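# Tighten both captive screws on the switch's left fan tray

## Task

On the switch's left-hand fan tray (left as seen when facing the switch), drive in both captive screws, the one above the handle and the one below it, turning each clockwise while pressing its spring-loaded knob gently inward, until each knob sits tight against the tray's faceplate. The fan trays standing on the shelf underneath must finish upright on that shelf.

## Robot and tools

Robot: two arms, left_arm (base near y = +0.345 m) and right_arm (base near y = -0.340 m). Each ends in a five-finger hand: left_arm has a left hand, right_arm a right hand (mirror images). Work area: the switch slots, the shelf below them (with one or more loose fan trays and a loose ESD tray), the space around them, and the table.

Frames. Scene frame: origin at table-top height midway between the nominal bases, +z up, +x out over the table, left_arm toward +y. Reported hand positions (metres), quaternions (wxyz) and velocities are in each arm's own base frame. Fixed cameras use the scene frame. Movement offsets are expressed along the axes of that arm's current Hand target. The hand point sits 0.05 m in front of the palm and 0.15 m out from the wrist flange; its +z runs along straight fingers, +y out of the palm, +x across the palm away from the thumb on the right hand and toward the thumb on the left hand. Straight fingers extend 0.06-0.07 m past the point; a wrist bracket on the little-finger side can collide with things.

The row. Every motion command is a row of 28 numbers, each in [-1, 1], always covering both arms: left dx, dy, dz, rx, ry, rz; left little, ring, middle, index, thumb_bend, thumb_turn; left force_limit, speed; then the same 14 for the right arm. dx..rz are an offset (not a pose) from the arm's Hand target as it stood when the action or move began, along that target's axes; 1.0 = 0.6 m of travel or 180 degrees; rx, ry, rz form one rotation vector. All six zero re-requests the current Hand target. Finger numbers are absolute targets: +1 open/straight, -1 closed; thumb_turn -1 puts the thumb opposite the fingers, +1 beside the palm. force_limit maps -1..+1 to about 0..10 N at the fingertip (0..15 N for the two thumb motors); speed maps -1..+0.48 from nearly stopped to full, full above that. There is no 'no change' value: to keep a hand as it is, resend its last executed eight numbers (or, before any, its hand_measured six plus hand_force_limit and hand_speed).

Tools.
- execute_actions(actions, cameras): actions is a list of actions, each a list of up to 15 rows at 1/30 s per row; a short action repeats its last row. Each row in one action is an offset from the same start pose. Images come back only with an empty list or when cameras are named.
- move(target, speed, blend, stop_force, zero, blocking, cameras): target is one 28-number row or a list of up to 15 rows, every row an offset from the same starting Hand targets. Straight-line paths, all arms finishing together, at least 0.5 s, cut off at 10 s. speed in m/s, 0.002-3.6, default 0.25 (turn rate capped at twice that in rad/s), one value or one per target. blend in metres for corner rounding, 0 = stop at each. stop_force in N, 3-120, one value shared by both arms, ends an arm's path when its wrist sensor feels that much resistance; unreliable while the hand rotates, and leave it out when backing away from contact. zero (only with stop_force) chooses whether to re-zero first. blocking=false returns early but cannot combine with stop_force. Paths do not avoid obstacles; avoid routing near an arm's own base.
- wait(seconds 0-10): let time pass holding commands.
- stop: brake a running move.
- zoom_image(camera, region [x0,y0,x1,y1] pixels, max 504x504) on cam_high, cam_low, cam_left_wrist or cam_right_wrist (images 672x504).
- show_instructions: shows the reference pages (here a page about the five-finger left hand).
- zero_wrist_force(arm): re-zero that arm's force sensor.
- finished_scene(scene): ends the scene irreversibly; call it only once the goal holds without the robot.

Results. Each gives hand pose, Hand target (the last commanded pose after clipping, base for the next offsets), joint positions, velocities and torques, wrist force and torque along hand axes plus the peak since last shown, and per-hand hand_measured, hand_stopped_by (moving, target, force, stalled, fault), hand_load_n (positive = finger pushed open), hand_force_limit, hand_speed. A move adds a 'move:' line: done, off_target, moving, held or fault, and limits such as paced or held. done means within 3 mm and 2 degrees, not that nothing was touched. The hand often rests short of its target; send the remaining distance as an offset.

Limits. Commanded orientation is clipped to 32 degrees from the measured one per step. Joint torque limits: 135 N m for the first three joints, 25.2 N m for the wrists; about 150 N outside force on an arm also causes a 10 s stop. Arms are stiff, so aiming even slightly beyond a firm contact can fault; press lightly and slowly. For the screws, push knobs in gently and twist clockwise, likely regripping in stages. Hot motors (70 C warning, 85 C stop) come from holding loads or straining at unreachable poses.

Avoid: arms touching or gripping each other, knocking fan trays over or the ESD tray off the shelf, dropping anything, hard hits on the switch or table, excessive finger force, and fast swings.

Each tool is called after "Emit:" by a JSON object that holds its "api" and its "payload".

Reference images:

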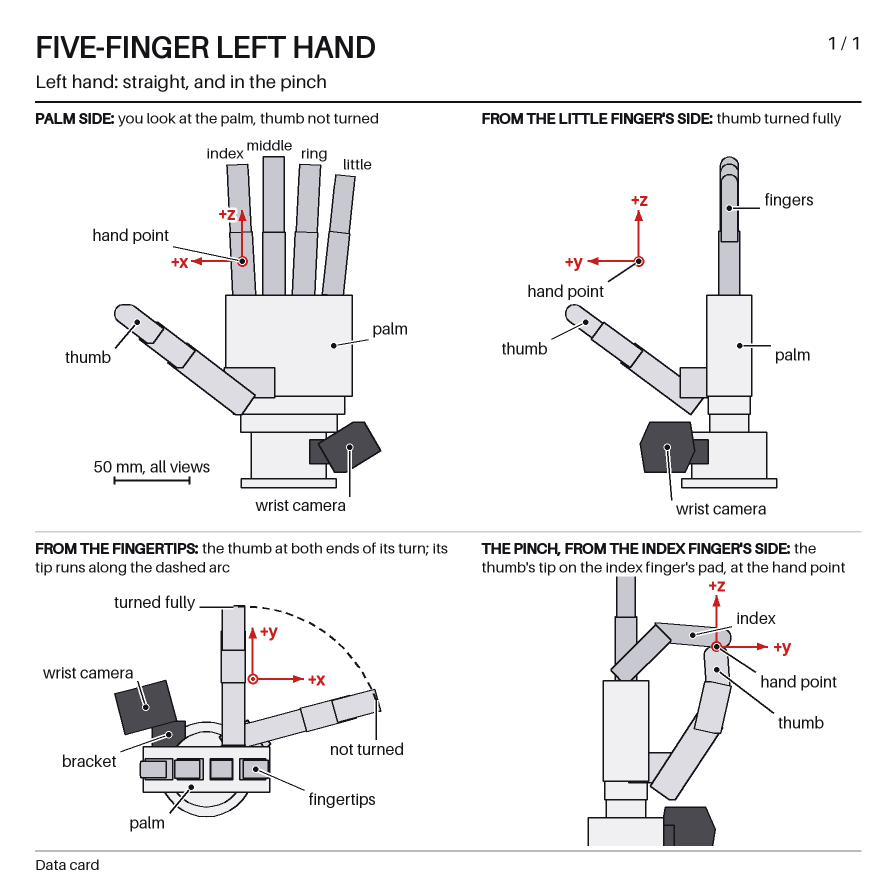

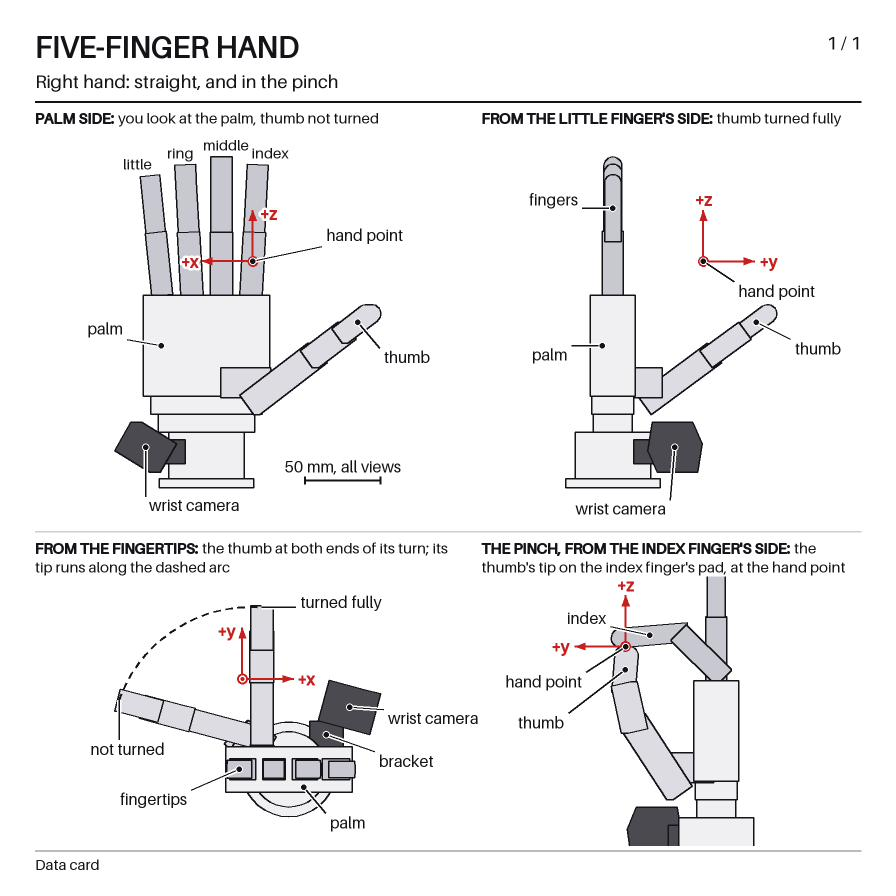

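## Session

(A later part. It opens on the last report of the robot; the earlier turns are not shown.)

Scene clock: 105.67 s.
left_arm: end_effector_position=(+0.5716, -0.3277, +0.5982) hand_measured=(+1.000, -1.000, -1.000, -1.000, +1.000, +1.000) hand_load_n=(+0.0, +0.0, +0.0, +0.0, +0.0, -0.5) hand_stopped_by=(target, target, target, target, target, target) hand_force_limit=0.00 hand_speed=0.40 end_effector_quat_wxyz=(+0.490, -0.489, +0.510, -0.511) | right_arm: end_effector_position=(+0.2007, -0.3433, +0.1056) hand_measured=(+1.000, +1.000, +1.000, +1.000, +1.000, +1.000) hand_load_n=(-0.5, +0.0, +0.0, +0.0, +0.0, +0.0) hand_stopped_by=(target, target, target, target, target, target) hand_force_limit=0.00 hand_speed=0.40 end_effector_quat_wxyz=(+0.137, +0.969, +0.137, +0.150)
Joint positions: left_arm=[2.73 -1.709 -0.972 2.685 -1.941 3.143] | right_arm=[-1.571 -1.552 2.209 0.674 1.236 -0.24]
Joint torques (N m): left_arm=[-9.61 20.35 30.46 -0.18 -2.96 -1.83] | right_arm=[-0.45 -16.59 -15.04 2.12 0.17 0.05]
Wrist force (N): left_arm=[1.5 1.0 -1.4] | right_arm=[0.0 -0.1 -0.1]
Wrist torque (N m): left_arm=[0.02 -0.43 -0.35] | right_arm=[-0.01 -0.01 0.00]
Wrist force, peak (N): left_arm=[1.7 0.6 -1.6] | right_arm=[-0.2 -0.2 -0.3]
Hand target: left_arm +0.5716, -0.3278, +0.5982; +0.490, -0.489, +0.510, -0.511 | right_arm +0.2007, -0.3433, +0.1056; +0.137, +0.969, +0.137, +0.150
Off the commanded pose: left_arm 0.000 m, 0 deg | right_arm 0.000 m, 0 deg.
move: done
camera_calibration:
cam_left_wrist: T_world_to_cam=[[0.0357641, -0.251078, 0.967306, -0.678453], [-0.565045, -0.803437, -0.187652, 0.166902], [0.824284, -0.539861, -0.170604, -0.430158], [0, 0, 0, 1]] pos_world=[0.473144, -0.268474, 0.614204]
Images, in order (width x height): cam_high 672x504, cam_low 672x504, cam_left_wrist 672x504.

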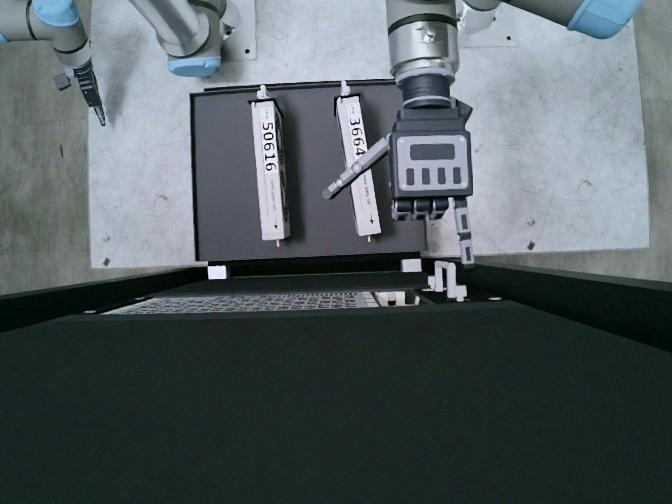

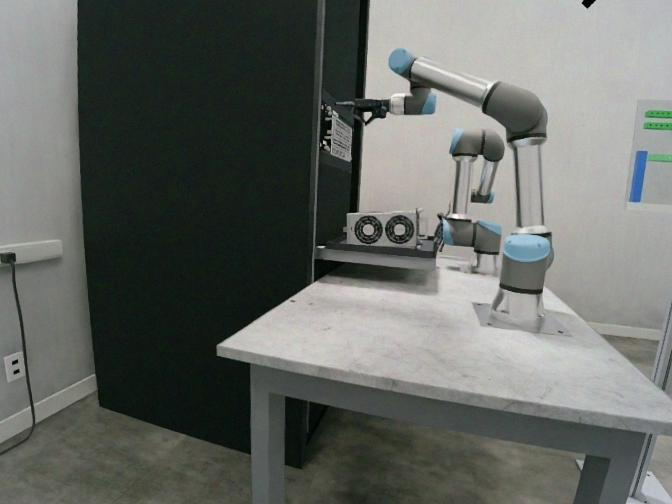

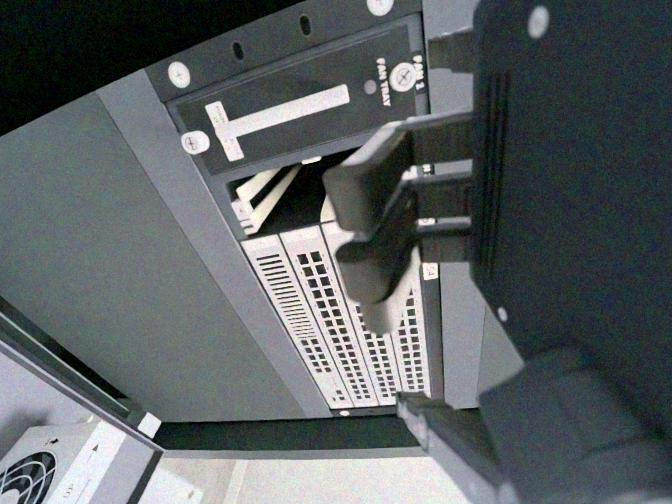

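Emit:
{"api": "move", "payload": {"target": [[-0.0097,0.0008,0.0033,0,0.0361,0,1,-1,-1,-1,1,1,0,0.4,0,0,0,0,0,0,1,1,1,1,1,1,0,0.4],[-0.0097,0.0008,0.0333,0,0.0361,0,1,-1,-1,-1,1,1,0,0.4,0,0,0,0,0,0,1,1,1,1,1,1,0,0.4]], "cameras": ["cam_high","cam_left_wrist","cam_low"], "speed": 0.06, "stop_force": 6}}

Emit:
{"api": "zoom_image", "payload": {"camera": "cam_left_wrist", "region": [380, 10, 480, 110]}}

Emit:
{"api": "zoom_image", "payload": {"camera": "cam_high", "region": [430, 250, 490, 310]}}

Emit:
{"api": "zoom_image", "payload": {"camera": "cam_low", "region": [315, 90, 355, 120]}}

Scene clock: 108.23 s.
left_arm: end_effector_position=(+0.5918, -0.3228, +0.5978) hand_measured=(+1.000, -1.000, -1.000, -1.000, +1.000, +1.000) hand_load_n=(+0.0, +0.0, +0.5, +0.0, +0.0, -0.5) hand_stopped_by=(target, target, target, target, target, target) hand_force_limit=0.00 hand_speed=0.40 end_effector_quat_wxyz=(+0.461, -0.459, +0.537, -0.538) | right_arm: end_effector_position=(+0.2007, -0.3433, +0.1056) hand_measured=(+1.000, +1.000, +1.000, +1.000, +1.000, +1.000) hand_load_n=(+0.0, +0.0, +0.0, +0.0, +0.0, +0.0) hand_stopped_by=(target, target, target, target, target, target) hand_force_limit=0.00 hand_speed=0.40 end_effector_quat_wxyz=(+0.137, +0.969, +0.137, +0.150)
Joint positions: left_arm=[2.827 -1.709 -0.974 2.686 -1.73 3.143] | right_arm=[-1.571 -1.552 2.209 0.674 1.236 -0.24]
Joint torques (N m): left_arm=[-9.72 24.51 10.13 3.1 -2.79 -2.42] | right_arm=[-0.46 -16.19 -15.51 2.03 0.17 -0.27]
Wrist force (N): left_arm=[1.6 1.0 -1.4] | right_arm=[0.0 -0.2 -0.2]
Wrist torque (N m): left_arm=[0.02 -0.43 -0.21] | right_arm=[-0.01 -0.01 0.00]
Wrist force, peak (N): left_arm=[1.8 1.1 -1.4] | right_arm=[-0.1 -0.5 0.0]
Hand target: left_arm +0.5919, -0.3228, +0.5978; +0.461, -0.459, +0.537, -0.538 | right_arm +0.2007, -0.3433, +0.1056; +0.137, +0.969, +0.137, +0.150
Off the commanded pose: left_arm 0.000 m, 0 deg | right_arm 0.000 m, 0 deg.
move: done
camera_calibration:
cam_left_wrist: T_world_to_cam=[[0.00716283, -0.253418, 0.96733, -0.661399], [-0.652404, -0.734301, -0.187539, 0.256108], [0.757838, -0.629747, -0.17059, -0.433889], [0, 0, 0, 1]] pos_world=[0.500641, -0.252789, 0.613805]
Images, in order (width x height): cam_high 672x504, cam_low 672x504, cam_left_wrist 672x504.

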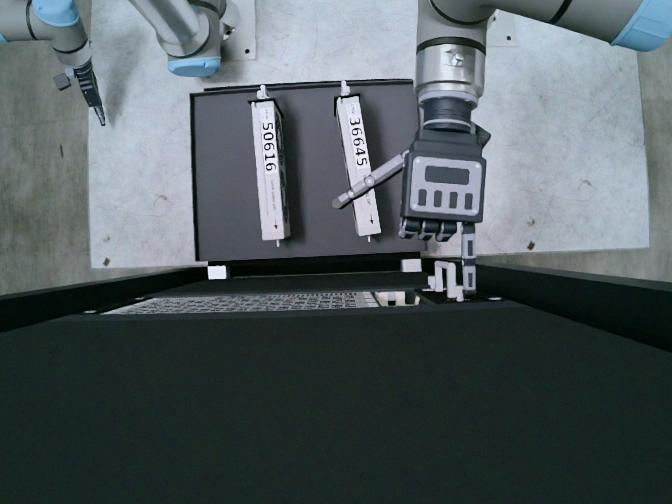

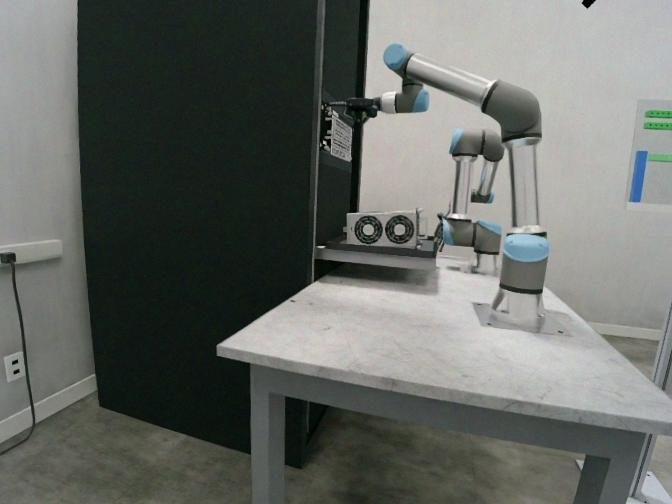

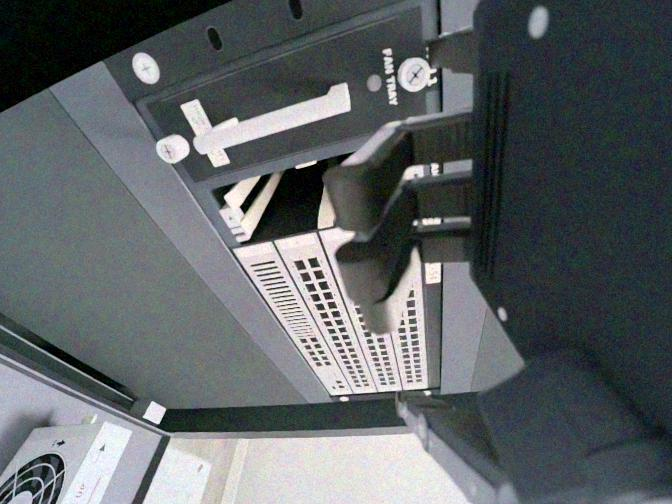

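Scaled by 5.040 from the camera's 672x504 image, which has a finer 960x720 frame.

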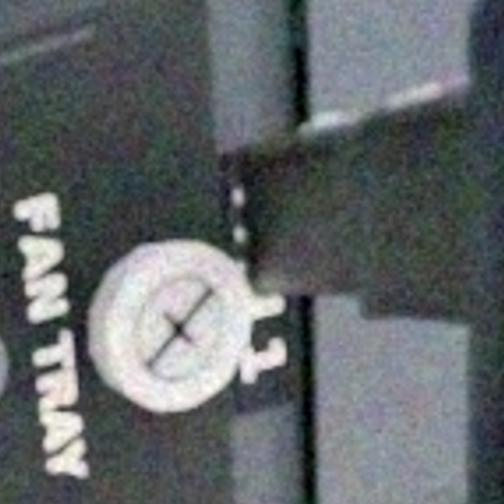

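Scaled by 8.400 from the camera's 672x504 image, which has a finer 960x720 frame.

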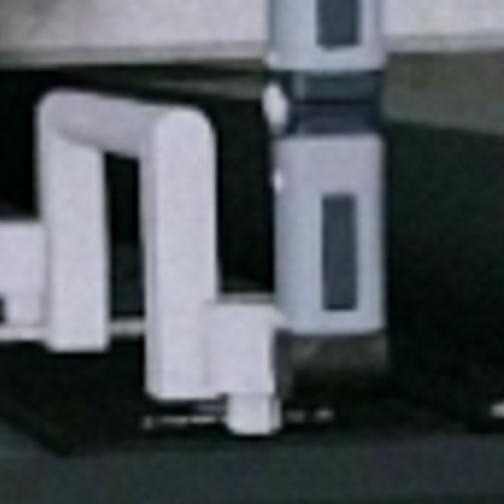

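Scaled by 12.600 from the camera's 672x504 image, which has a finer 960x720 frame.

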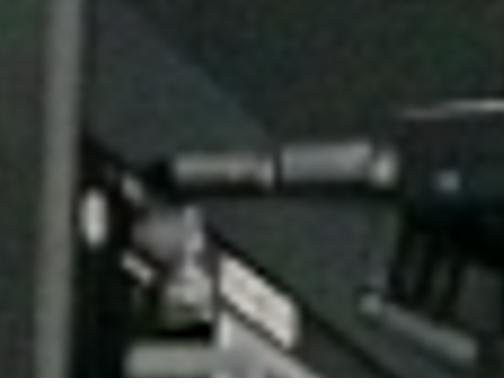

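Emit:
{"api": "move", "payload": {"target": [0,0.0092,0,0,0,0,1,-1,-1,-1,1,1,0,0.4,0,0,0,0,0,0,1,1,1,1,1,1,0,0.4], "cameras": ["cam_left_wrist"], "speed": 0.02, "stop_force": 15}}

Emit:
{"api": "zoom_image", "payload": {"camera": "cam_left_wrist", "region": [380, 10, 480, 110]}}

Scene clock: 109.70 s.
left_arm: end_effector_position=(+0.5919, -0.3228, +0.5947) hand_measured=(+1.000, -1.000, -1.000, -1.000, +1.000, +1.000) hand_load_n=(+1.5, +0.0, +0.0, +0.0, +0.0, +0.0) hand_stopped_by=(target, target, target, target, target, target) hand_force_limit=0.00 hand_speed=0.40 end_effector_quat_wxyz=(+0.461, -0.459, +0.537, -0.538) | right_arm: end_effector_position=(+0.2007, -0.3433, +0.1056) hand_measured=(+1.000, +1.000, +1.000, +1.000, +1.000, +1.000) hand_load_n=(-0.5, +0.0, +0.0, +0.0, +0.0, +0.0) hand_stopped_by=(target, target, target, target, target, target) hand_force_limit=0.00 hand_speed=0.40 end_effector_quat_wxyz=(+0.137, +0.969, +0.137, +0.150)
Joint positions: left_arm=[2.827 -1.705 -0.988 2.696 -1.73 3.143] | right_arm=[-1.571 -1.552 2.209 0.674 1.236 -0.24]
Joint torques (N m): left_arm=[-8.91 13.73 19.4 -0.15 -2.59 -2.4] | right_arm=[-0.01 -17.13 -15.02 2.13 0.34 0.06]
Wrist force (N): left_arm=[1.3 -13.0 -0.2] | right_arm=[0.0 -0.3 -0.1]
Wrist torque (N m): left_arm=[0.10 -0.34 0.57] | right_arm=[-0.04 -0.01 0.00]
Wrist force, peak (N): left_arm=[1.2 -18.1 -0.6] | right_arm=[0.0 -0.4 -0.3]
Hand target: left_arm +0.5919, -0.3228, +0.5947; +0.461, -0.459, +0.537, -0.538 (not the last commanded pose) | right_arm +0.2007, -0.3433, +0.1056; +0.137, +0.969, +0.137, +0.150
Off the commanded pose: left_arm 0.002 m, 0 deg | right_arm 0.000 m, 0 deg.
move: contact (left_arm)
camera_calibration:
cam_left_wrist: T_world_to_cam=[[0.00688989, -0.253436, 0.967328, -0.658266], [-0.652377, -0.734276, -0.18773, 0.255702], [0.757863, -0.629769, -0.170395, -0.434631], [0, 0, 0, 1]] pos_world=[0.50074, -0.252789, 0.610704]
Images, in order (width x height): cam_left_wrist 672x504.

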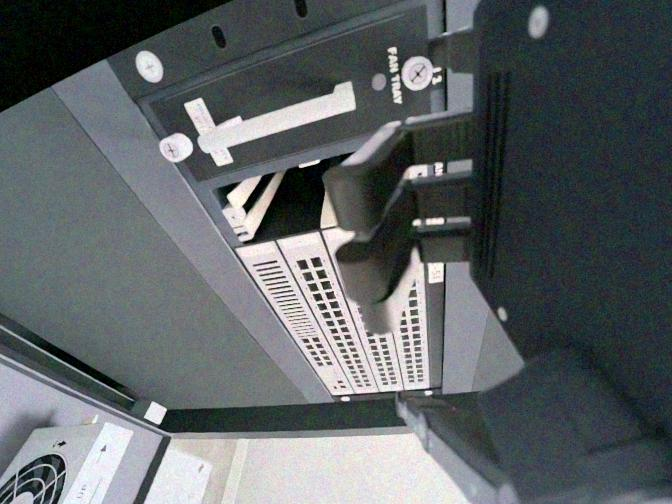

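Scaled by 5.040 from the camera's 672x504 image, which has a finer 960x720 frame.

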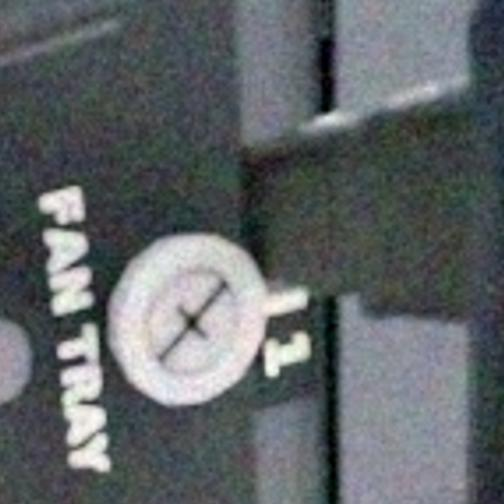

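Emit:
{"api": "move", "payload": {"target": [0.0182,0.0004,0.0021,0,0,0,1,-1,-1,-1,1,1,0,0.4,0,0,0,0,0,0,1,1,1,1,1,1,0,0.4], "cameras": ["cam_left_wrist","cam_high"], "speed": 0.02}}

Emit:
{"api": "zoom_image", "payload": {"camera": "cam_left_wrist", "region": [380, 10, 480, 110]}}

Emit:
{"api": "zoom_image", "payload": {"camera": "cam_high", "region": [430, 250, 490, 310]}}

Scene clock: 110.73 s.
left_arm: end_effector_position=(+0.5914, -0.3339, +0.5945) hand_measured=(+1.000, -1.000, -1.000, -1.000, +1.000, +1.000) hand_load_n=(+2.0, +0.0, +0.0, +0.0, +0.0, -0.5) hand_stopped_by=(target, target, target, target, target, target) hand_force_limit=0.00 hand_speed=0.40 end_effector_quat_wxyz=(+0.461, -0.459, +0.537, -0.538) | right_arm: end_effector_position=(+0.2007, -0.3433, +0.1056) hand_measured=(+1.000, +1.000, +1.000, +1.000, +1.000, +1.000) hand_load_n=(+0.0, +0.0, +0.0, +0.0, +0.0, +0.0) hand_stopped_by=(target, target, target, target, target, target) hand_force_limit=0.00 hand_speed=0.40 end_effector_quat_wxyz=(+0.137, +0.969, +0.137, +0.150)
Joint positions: left_arm=[2.801 -1.722 -0.969 2.693 -1.756 3.143] | right_arm=[-1.571 -1.552 2.209 0.674 1.236 -0.24]
Joint torques (N m): left_arm=[1.95 26.53 2.22 -3.88 6.5 0.96] | right_arm=[-0.28 -16.86 -14.72 2.12 0.32 -0.06]
Wrist force (N): left_arm=[-10.8 -17.0 -0.4] | right_arm=[0.1 -0.2 -0.2]
Wrist torque (N m): left_arm=[0.21 -0.92 0.27] | right_arm=[-0.02 -0.01 0.01]
Wrist force, peak (N): left_arm=[-14.4 -16.7 3.3] | right_arm=[-0.2 -0.4 -0.2]
Hand target: left_arm +0.5914, -0.3338, +0.5944; +0.461, -0.459, +0.537, -0.538 | right_arm +0.2007, -0.3433, +0.1056; +0.137, +0.969, +0.137, +0.150
Off the commanded pose: left_arm 0.000 m, 0 deg | right_arm 0.000 m, 0 deg.
move: done
camera_calibration:
cam_left_wrist: T_world_to_cam=[[0.0068438, -0.253239, 0.96738, -0.66084], [-0.652243, -0.734418, -0.18764, 0.247028], [0.757979, -0.629682, -0.170199, -0.441431], [0, 0, 0, 1]] pos_world=[0.500241, -0.263889, 0.610504]
Images, in order (width x height): cam_high 672x504, cam_left_wrist 672x504.

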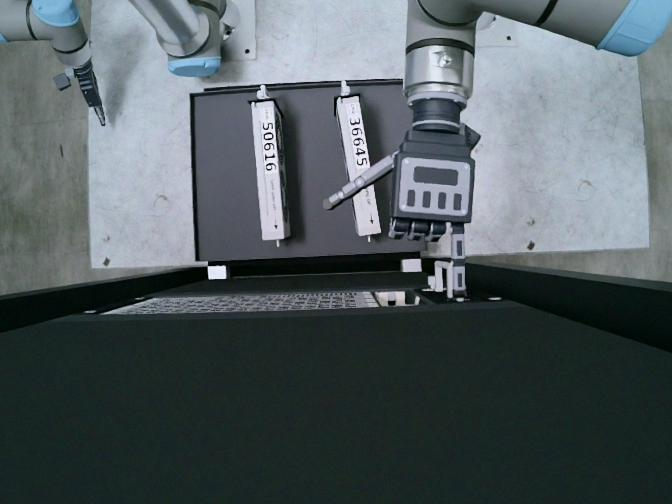

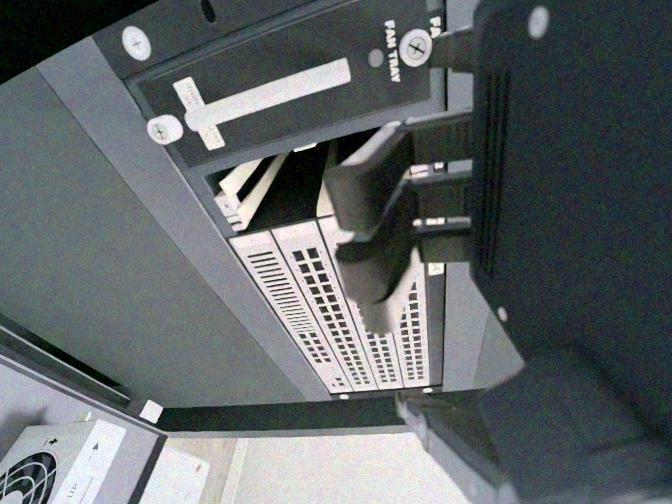

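Scaled by 5.040 from the camera's 672x504 image, which has a finer 960x720 frame.

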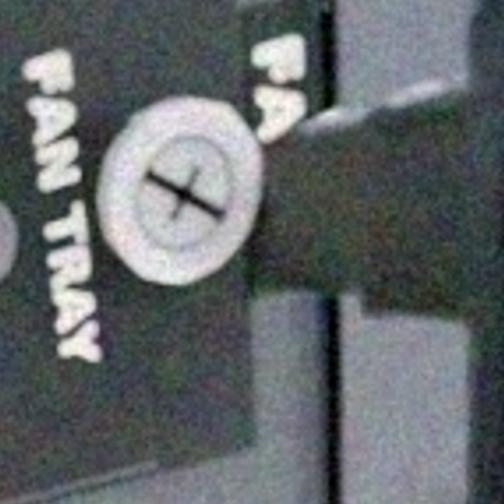

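Scaled by 8.400 from the camera's 672x504 image, which has a finer 960x720 frame.

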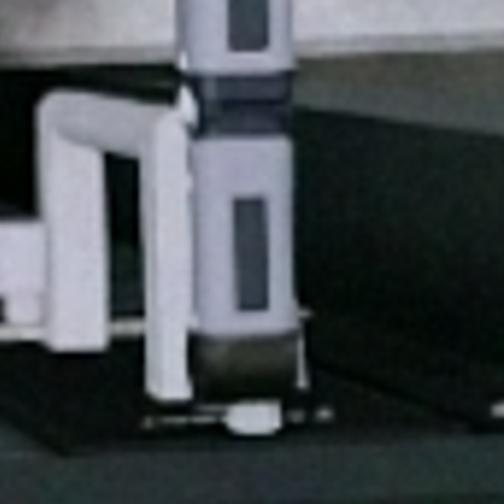

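Emit:
{"api": "move", "payload": {"target": [[0,-0.0083,0,0,0,0,1,-1,-1,-1,1,1,0,0.4,0,0,0,0,0,0,1,1,1,1,1,1,0,0.4],[-0.0204,-0.0083,-0.0065,0,0,0,1,-1,-1,-1,1,1,0,0.4,0,0,0,0,0,0,1,1,1,1,1,1,0,0.4],[-0.0204,0.0004,-0.0065,0,0,0,1,-1,-1,-1,1,1,0,0.4,0,0,0,0,0,0,1,1,1,1,1,1,0,0.4],[-0.0209,0.0004,-0.0024,0,0,0,1,-1,-1,-1,1,1,0,0.4,0,0,0,0,0,0,1,1,1,1,1,1,0,0.4],[-0.0001,0.0004,0.0008,0,0,0,1,-1,-1,-1,1,1,0,0.4,0,0,0,0,0,0,1,1,1,1,1,1,0,0.4]], "cameras": ["cam_left_wrist","cam_high"], "speed": [0.05,0.05,0.03,0.02,0.03], "blend": 0.0005}}

Emit:
{"api": "zoom_image", "payload": {"camera": "cam_left_wrist", "region": [380, 10, 480, 110]}}

Emit:
{"api": "zoom_image", "payload": {"camera": "cam_high", "region": [430, 250, 490, 310]}}

Scene clock: 112.53 s.
left_arm: end_effector_position=(+0.5919, -0.3339, +0.5942) hand_measured=(+1.000, -1.000, -1.000, -1.000, +1.000, +1.000) hand_load_n=(+2.0, +0.0, +0.0, +0.0, +0.0, +0.0) hand_stopped_by=(target, target, target, target, target, target) hand_force_limit=0.00 hand_speed=0.40 end_effector_quat_wxyz=(+0.461, -0.459, +0.537, -0.538) end_effector_velocity=(+0.000, +0.001, -0.001) end_effector_angular_velocity=(+0.000, +0.002, -0.004) | right_arm: end_effector_position=(+0.2007, -0.3433, +0.1056) hand_measured=(+1.000, +1.000, +1.000, +1.000, +1.000, +1.000) hand_load_n=(+0.0, -0.5, +0.0, +0.0, +0.0, +0.0) hand_stopped_by=(target, target, target, target, target, target) hand_force_limit=0.00 hand_speed=0.40 end_effector_quat_wxyz=(+0.137, +0.969, +0.137, +0.150)
Joint positions: left_arm=[2.802 -1.722 -0.969 2.694 -1.756 3.143] | right_arm=[-1.571 -1.552 2.209 0.674 1.236 -0.24]
Joint velocities: left_arm=[0.004 0.003 -0.004 0 0.008 0] | right_arm=[within noise]
Joint torques (N m): left_arm=[6.52 18.45 -2.85 -3.6 4.84 -2.51] | right_arm=[-1.3 -15.72 -15.13 2.02 0.08 -0.06]
Wrist force (N): left_arm=[-4.0 -20.5 -10.9] | right_arm=[0.0 -0.4 0.0]
Wrist torque (N m): left_arm=[1.01 -1.25 0.89] | right_arm=[-0.04 -0.02 0.00]
Wrist force, peak (N): left_arm=[-6.5 -20.9 -10.6] | right_arm=[-0.2 -0.5 -0.3]
Hand target: left_arm +0.5919, -0.3338, +0.5942; +0.461, -0.459, +0.537, -0.538 | right_arm +0.2007, -0.3433, +0.1056; +0.137, +0.969, +0.137, +0.150
Off the commanded pose: left_arm 0.000 m, 0 deg | right_arm 0.000 m, 0 deg.
move: done
camera_calibration:
cam_left_wrist: T_world_to_cam=[[0.00685282, -0.253371, 0.967345, -0.660571], [-0.652258, -0.734382, -0.187732, 0.247371], [0.757966, -0.629672, -0.170296, -0.441793], [0, 0, 0, 1]] pos_world=[0.500741, -0.26389, 0.610204]
Images, in order (width x height): cam_high 672x504, cam_left_wrist 672x504.

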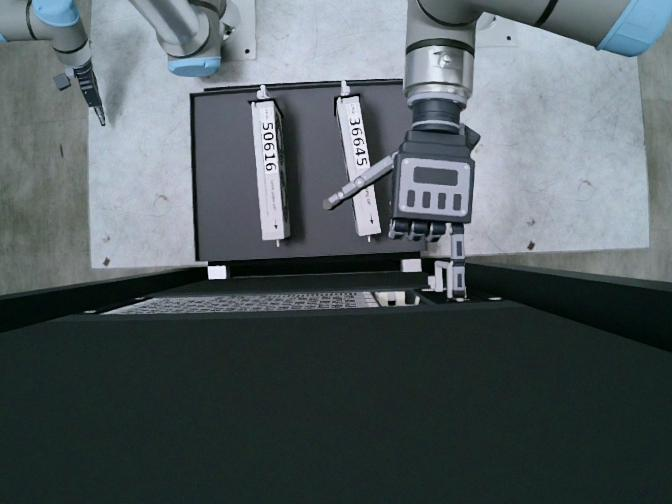

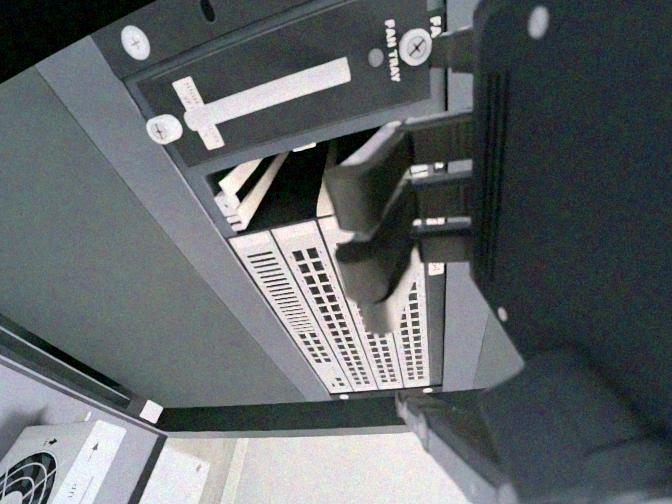

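Scaled by 5.040 from the camera's 672x504 image, which has a finer 960x720 frame.

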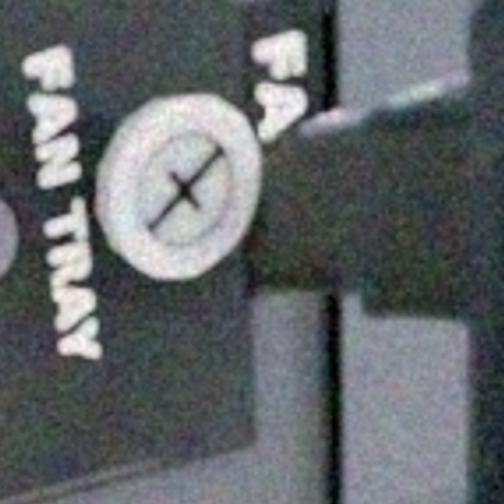

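Scaled by 8.400 from the camera's 672x504 image, which has a finer 960x720 frame.

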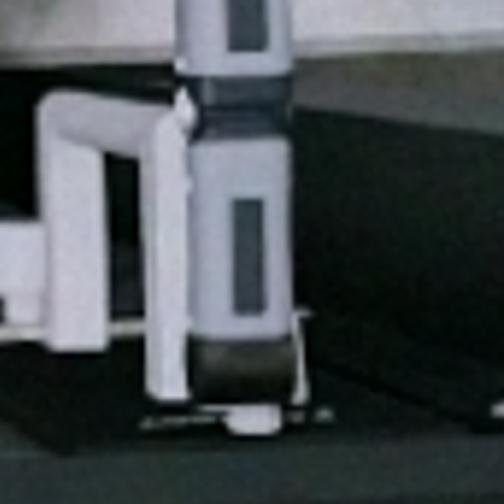

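Emit:
{"api": "move", "payload": {"target": [[0,-0.0083,0,0,0,0,1,-1,-1,-1,1,1,0,0.4,0,0,0,0,0,0,1,1,1,1,1,1,0,0.4],[-0.0205,-0.0083,-0.0057,0,0,0,1,-1,-1,-1,1,1,0,0.4,0,0,0,0,0,0,1,1,1,1,1,1,0,0.4],[-0.0205,0,-0.0057,0,0,0,1,-1,-1,-1,1,1,0,0.4,0,0,0,0,0,0,1,1,1,1,1,1,0,0.4],[-0.0209,0,-0.0024,0,0,0,1,-1,-1,-1,1,1,0,0.4,0,0,0,0,0,0,1,1,1,1,1,1,0,0.4],[0,0,0,0,0,0,1,-1,-1,-1,1,1,0,0.4,0,0,0,0,0,0,1,1,1,1,1,1,0,0.4],[0,-0.0083,0,0,0,0,1,-1,-1,-1,1,1,0,0.4,0,0,0,0,0,0,1,1,1,1,1,1,0,0.4],[-0.0205,-0.0083,-0.0057,0,0,0,1,-1,-1,-1,1,1,0,0.4,0,0,0,0,0,0,1,1,1,1,1,1,0,0.4],[-0.0205,0,-0.0057,0,0,0,1,-1,-1,-1,1,1,0,0.4,0,0,0,0,0,0,1,1,1,1,1,1,0,0.4],[-0.0209,0,-0.0024,0,0,0,1,-1,-1,-1,1,1,0,0.4,0,0,0,0,0,0,1,1,1,1,1,1,0,0.4],[0,0,0,0,0,0,1,-1,-1,-1,1,1,0,0.4,0,0,0,0,0,0,1,1,1,1,1,1,0,0.4],[0,-0.0083,0,0,0,0,1,-1,-1,-1,1,1,0,0.4,0,0,0,0,0,0,1,1,1,1,1,1,0,0.4],[-0.0205,-0.0083,-0.0057,0,0,0,1,-1,-1,-1,1,1,0,0.4,0,0,0,0,0,0,1,1,1,1,1,1,0,0.4],[-0.0205,0,-0.0057,0,0,0,1,-1,-1,-1,1,1,0,0.4,0,0,0,0,0,0,1,1,1,1,1,1,0,0.4],[-0.0209,0,-0.0024,0,0,0,1,-1,-1,-1,1,1,0,0.4,0,0,0,0,0,0,1,1,1,1,1,1,0,0.4],[0,0,0,0,0,0,1,-1,-1,-1,1,1,0,0.4,0,0,0,0,0,0,1,1,1,1,1,1,0,0.4]], "cameras": ["cam_left_wrist","cam_high"], "speed": [0.08,0.08,0.04,0.02,0.04,0.08,0.08,0.04,0.02,0.04,0.08,0.08,0.04,0.02,0.04], "blend": 0.0005}}

Emit:
{"api": "zoom_image", "payload": {"camera": "cam_left_wrist", "region": [380, 10, 480, 110]}}

Emit:
{"api": "zoom_image", "payload": {"camera": "cam_high", "region": [430, 250, 490, 310]}}

Scene clock: 115.77 s.
left_arm: end_effector_position=(+0.5919, -0.3339, +0.5942) hand_measured=(+1.000, -1.000, -1.000, -1.000, +1.000, +1.000) hand_load_n=(+2.5, +0.0, +0.0, +0.0, +0.0, -0.5) hand_stopped_by=(target, target, target, target, target, target) hand_force_limit=0.00 hand_speed=0.40 end_effector_quat_wxyz=(+0.461, -0.459, +0.537, -0.538) end_effector_velocity=(+0.000, +0.000, -0.001) end_effector_angular_velocity=(+0.000, +0.002, -0.003) | right_arm: end_effector_position=(+0.2007, -0.3433, +0.1056) hand_measured=(+1.000, +1.000, +1.000, +1.000, +1.000, +1.000) hand_load_n=(+0.0, +0.0, +0.0, +0.0, +0.0, +0.0) hand_stopped_by=(target, target, target, target, target, target) hand_force_limit=0.00 hand_speed=0.40 end_effector_quat_wxyz=(+0.137, +0.969, +0.137, +0.150)
Joint positions: left_arm=[2.802 -1.722 -0.969 2.694 -1.755 3.143] | right_arm=[-1.571 -1.552 2.209 0.674 1.236 -0.24]
Joint velocities: left_arm=[0.002 0.002 -0.004 0 0.005 -0.001] | right_arm=[within noise]
Joint torques (N m): left_arm=[6.27 19.85 -1.45 -3.91 4.65 -0.54] | right_arm=[0.16 -16.14 -14.76 1.97 0.11 -0.02]
Wrist force (N): left_arm=[-4.2 -20.6 -7.6] | right_arm=[0.0 -0.2 -0.1]
Wrist torque (N m): left_arm=[0.93 -0.98 0.91] | right_arm=[-0.02 0.00 0.00]
Wrist force, peak (N): left_arm=[-3.5 -22.2 -10.7] | right_arm=[-0.2 -0.4 -0.5]
Hand target: left_arm +0.5919, -0.3338, +0.5942; +0.461, -0.459, +0.537, -0.538 | right_arm +0.2007, -0.3433, +0.1056; +0.137, +0.969, +0.137, +0.150
Off the commanded pose: left_arm 0.000 m, 0 deg | right_arm 0.000 m, 0 deg.
move: done
camera_calibration:
cam_left_wrist: T_world_to_cam=[[0.00679978, -0.253393, 0.967339, -0.660521], [-0.652363, -0.734281, -0.187758, 0.24754], [0.757876, -0.62978, -0.170298, -0.441712], [0, 0, 0, 1]] pos_world=[0.50074, -0.263789, 0.610204]
Images, in order (width x height): cam_high 672x504, cam_left_wrist 672x504.

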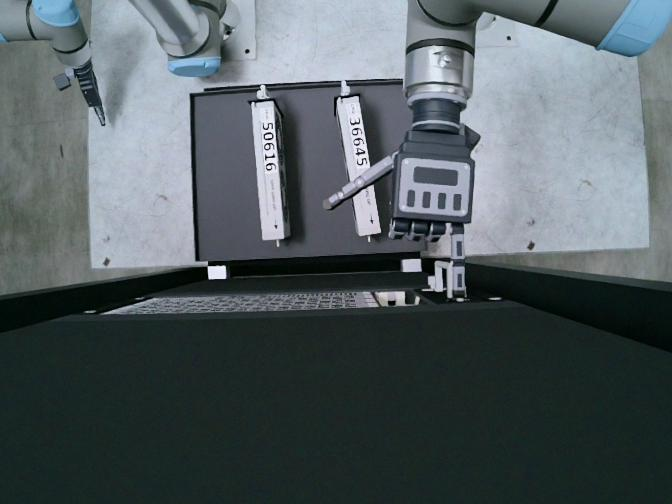

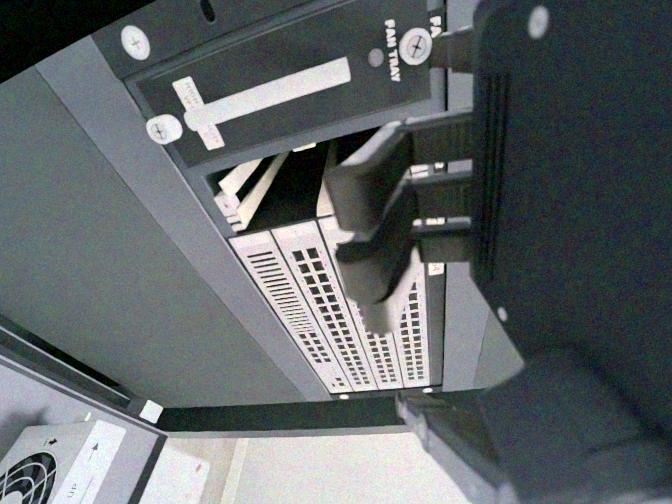

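Scaled by 5.040 from the camera's 672x504 image, which has a finer 960x720 frame.

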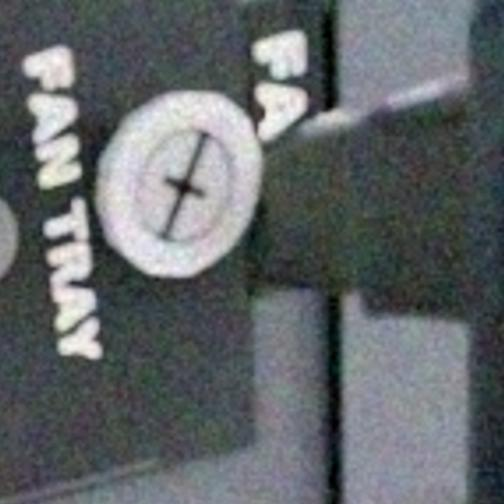

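Scaled by 8.400 from the camera's 672x504 image, which has a finer 960x720 frame.

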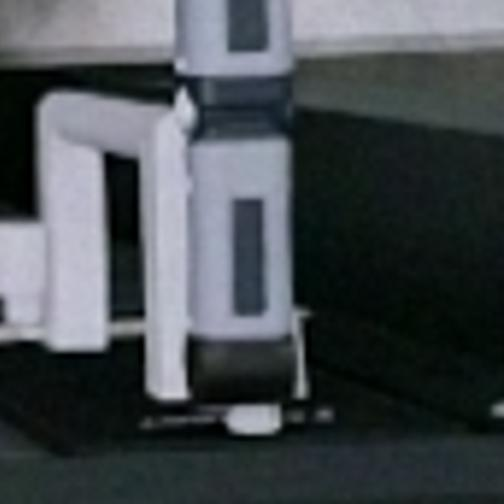

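Emit:
{"api": "move", "payload": {"target": [0,-0.0083,-0.01,0,0,0,1,-1,-1,-1,1,1,0,0.4,0,0,0,0,0,0,1,1,1,1,1,1,0,0.4], "cameras": ["cam_left_wrist","cam_high"], "speed": 0.08}}

Emit:
{"api": "zoom_image", "payload": {"camera": "cam_left_wrist", "region": [380, 10, 480, 110]}}

Emit:
{"api": "zoom_image", "payload": {"camera": "cam_high", "region": [430, 250, 490, 310]}}

Scene clock: 116.63 s.
left_arm: end_effector_position=(+0.5859, -0.3329, +0.5992) hand_measured=(+1.000, -1.000, -1.000, -1.000, +1.000, +1.000) hand_load_n=(+0.0, +0.0, +0.0, +0.0, +0.0, +0.0) hand_stopped_by=(target, target, target, target, target, target) hand_force_limit=0.00 hand_speed=0.40 end_effector_quat_wxyz=(+0.461, -0.459, +0.537, -0.538) | right_arm: end_effector_position=(+0.2007, -0.3433, +0.1056) hand_measured=(+1.000, +1.000, +1.000, +1.000, +1.000, +1.000) hand_load_n=(+0.0, +0.0, +0.0, +0.0, +0.0, +0.0) hand_stopped_by=(target, target, target, target, target, target) hand_force_limit=0.00 hand_speed=0.40 end_effector_quat_wxyz=(+0.137, +0.969, +0.137, +0.150)
Joint positions: left_arm=[2.799 -1.714 -0.964 2.681 -1.758 3.143] | right_arm=[-1.571 -1.552 2.209 0.674 1.236 -0.24]
Joint torques (N m): left_arm=[-5.66 24.52 25.22 2.62 -1.97 0.25] | right_arm=[-0.55 -16.91 -15.83 1.98 0.1 0.01]
Wrist force (N): left_arm=[1.1 1.3 -1.4] | right_arm=[0.1 -0.3 -0.2]
Wrist torque (N m): left_arm=[0.06 -0.37 -0.26] | right_arm=[-0.02 -0.01 0.00]
Wrist force, peak (N): left_arm=[-4.1 -21.8 -7.5] | right_arm=[0.0 -0.4 -0.3]
Hand target: left_arm +0.5860, -0.3329, +0.5991; +0.461, -0.459, +0.537, -0.538 | right_arm +0.2007, -0.3433, +0.1056; +0.137, +0.969, +0.137, +0.150
Off the commanded pose: left_arm 0.000 m, 0 deg | right_arm 0.000 m, 0 deg.
move: done
camera_calibration:
cam_left_wrist: T_world_to_cam=[[0.00695362, -0.253365, 0.967346, -0.665137], [-0.652376, -0.734301, -0.187637, 0.245226], [0.757863, -0.629769, -0.170396, -0.435614], [0, 0, 0, 1]] pos_world=[0.49474, -0.262789, 0.615204]
Images, in order (width x height): cam_high 672x504, cam_left_wrist 672x504.

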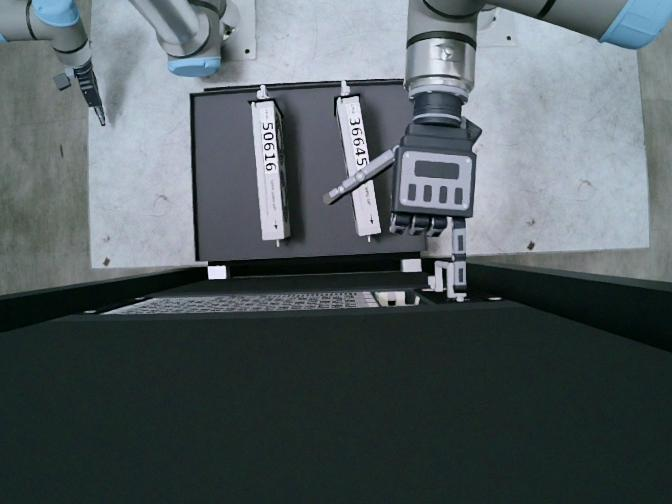

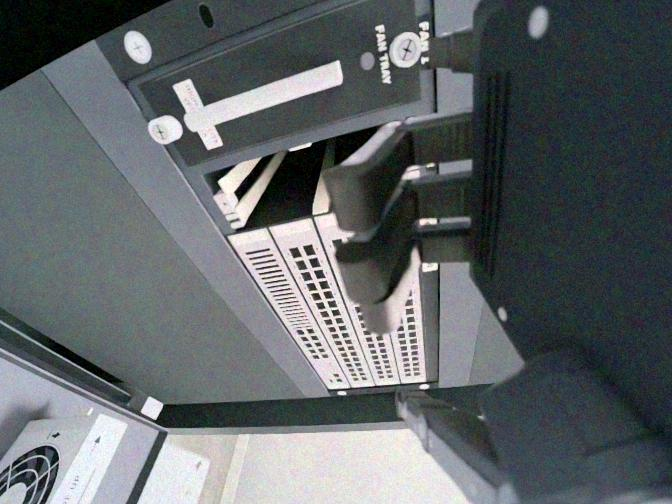

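Scaled by 5.040 from the camera's 672x504 image, which has a finer 960x720 frame.

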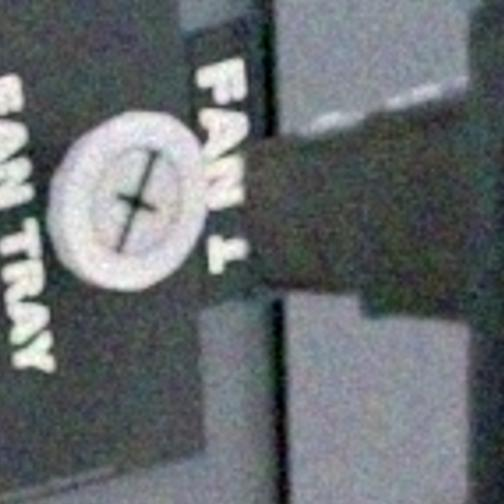

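Scaled by 8.400 from the camera's 672x504 image, which has a finer 960x720 frame.

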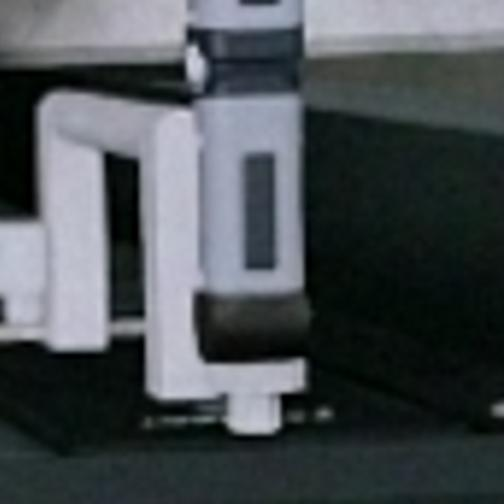

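Emit:
{"api": "move", "payload": {"target": [[0.0242,0,0.0028,0,0,0,1,-1,-1,-1,1,1,0,0.4,0,0,0,0,0,0,1,1,1,1,1,1,0,0.4],[0.0232,0,0.0118,0,0,0,1,-1,-1,-1,1,1,0,0.4,0,0,0,0,0,0,1,1,1,1,1,1,0,0.4],[0.0232,0.0298,0.0118,0,0,0,1,-1,-1,-1,1,1,0,0.4,0,0,0,0,0,0,1,1,1,1,1,1,0,0.4]], "cameras": [], "speed": 0.08, "blend": 0.001}}

Emit:
{"api": "move", "payload": {"target": [-0.0166,0,-0.0019,0,0,0,1,-1,-1,-1,1,1,0,0.4,0,0,0,0,0,0,1,1,1,1,1,1,0,0.4], "cameras": ["cam_left_wrist","cam_high"], "speed": 0.01, "stop_force": 8}}

Emit:
{"api": "zoom_image", "payload": {"camera": "cam_left_wrist", "region": [380, 10, 480, 110]}}

Emit:
{"api": "zoom_image", "payload": {"camera": "cam_high", "region": [430, 250, 490, 310]}}

Scene clock: 118.80 s.
left_arm: end_effector_position=(+0.5908, -0.3477, +0.5814) hand_measured=(+1.000, -1.000, -1.000, -1.000, +1.000, +1.000) hand_load_n=(-0.5, +0.0, +0.0, +0.0, +0.5, +0.0) hand_stopped_by=(target, target, target, target, target, target) hand_force_limit=0.00 hand_speed=0.40 end_effector_quat_wxyz=(+0.461, -0.459, +0.537, -0.538) | right_arm: end_effector_position=(+0.2007, -0.3433, +0.1056) hand_measured=(+1.000, +1.000, +1.000, +1.000, +1.000, +1.000) hand_load_n=(+0.0, +0.0, +0.0, +0.0, +0.0, +0.0) hand_stopped_by=(target, target, target, target, target, target) hand_force_limit=0.00 hand_speed=0.40 end_effector_quat_wxyz=(+0.137, +0.969, +0.137, +0.150)
Joint positions: left_arm=[2.77 -1.728 -0.998 2.729 -1.787 3.143] | right_arm=[-1.571 -1.552 2.209 0.674 1.236 -0.24]
Joint torques (N m): left_arm=[-9.86 24.62 10.69 2.41 -2.54 2.58] | right_arm=[-2 -16.82 -14.85 2.17 0.25 -0.13]
Wrist force (N): left_arm=[0.9 1.1 -1.4] | right_arm=[-0.1 -0.2 0.1]
Wrist torque (N m): left_arm=[0.03 -0.34 -0.25] | right_arm=[-0.03 0.01 -0.01]
Wrist force, peak (N): left_arm=[2.5 0.9 -1.7] | right_arm=[-0.2 -0.4 -0.3]
Hand target: left_arm +0.5909, -0.3477, +0.5813; +0.461, -0.459, +0.537, -0.538 | right_arm +0.2007, -0.3433, +0.1056; +0.137, +0.969, +0.137, +0.150
Off the commanded pose: left_arm 0.000 m, 0 deg | right_arm 0.000 m, 0 deg.
move: done
No camera images: "cameras" was empty.

Scene clock: 120.33 s.
left_arm: end_effector_position=(+0.5912, -0.3403, +0.5813) hand_measured=(+1.000, -1.000, -1.000, -1.000, +1.000, +1.000) hand_load_n=(-0.5, +0.5, +0.0, +0.0, +0.0, +0.0) hand_stopped_by=(target, target, target, target, target, target) hand_force_limit=0.00 hand_speed=0.40 end_effector_quat_wxyz=(+0.461, -0.459, +0.537, -0.538) | right_arm: end_effector_position=(+0.2007, -0.3433, +0.1056) hand_measured=(+1.000, +1.000, +1.000, +1.000, +1.000, +1.000) hand_load_n=(-0.5, +0.0, +0.5, +0.0, +0.0, +0.0) hand_stopped_by=(target, target, target, target, target, target) hand_force_limit=0.00 hand_speed=0.40 end_effector_quat_wxyz=(+0.137, +0.969, +0.137, +0.150)
Joint positions: left_arm=[2.787 -1.716 -1.013 2.731 -1.77 3.143] | right_arm=[-1.571 -1.552 2.209 0.674 1.236 -0.24]
Joint torques (N m): left_arm=[-3.41 22.73 31.73 -0.39 -5.32 1.59] | right_arm=[0.57 -17.57 -14.11 2.06 0.34 -0.02]
Wrist force (N): left_arm=[9.4 1.3 -1.0] | right_arm=[-0.2 -0.1 -0.2]
Wrist torque (N m): left_arm=[-0.02 0.06 0.26] | right_arm=[0.01 0.03 -0.01]
Wrist force, peak (N): left_arm=[13.5 0.9 -0.6] | right_arm=[-0.3 -0.3 -0.3]
Hand target: left_arm +0.5912, -0.3403, +0.5813; +0.461, -0.459, +0.537, -0.538 (not the last commanded pose) | right_arm +0.2007, -0.3433, +0.1056; +0.137, +0.969, +0.137, +0.150
Off the commanded pose: left_arm 0.003 m, 0 deg | right_arm 0.000 m, 0 deg.
move: contact (left_arm)
camera_calibration:
cam_left_wrist: T_world_to_cam=[[0.00683682, -0.253458, 0.967322, -0.649685], [-0.652483, -0.734175, -0.187757, 0.240049], [0.757773, -0.629878, -0.170397, -0.447324], [0, 0, 0, 1]] pos_world=[0.500039, -0.270189, 0.597304]
Images, in order (width x height): cam_high 672x504, cam_left_wrist 672x504.

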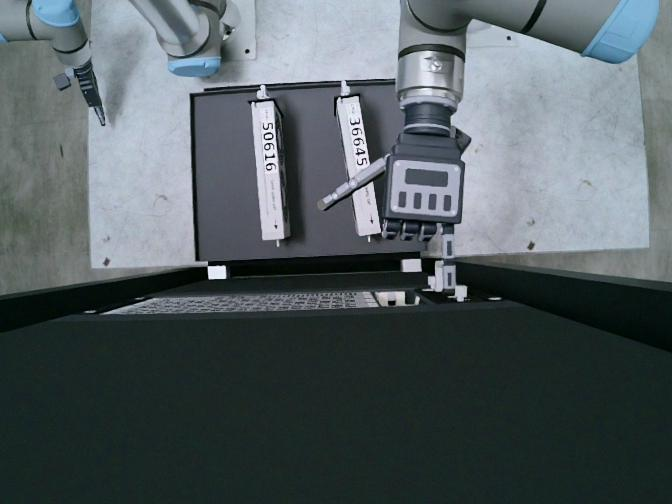

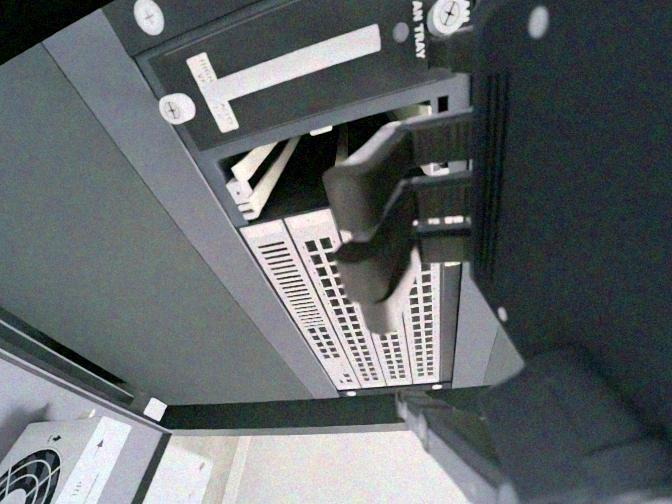

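Scaled by 5.040 from the camera's 672x504 image, which has a finer 960x720 frame.

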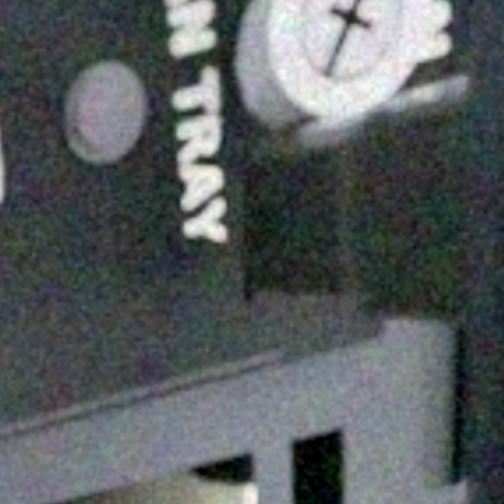

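Scaled by 8.400 from the camera's 672x504 image, which has a finer 960x720 frame.

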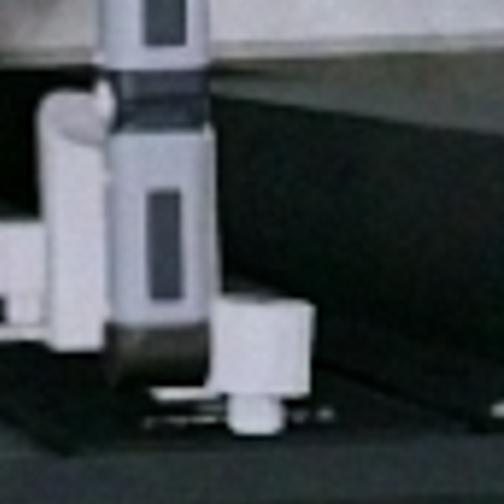

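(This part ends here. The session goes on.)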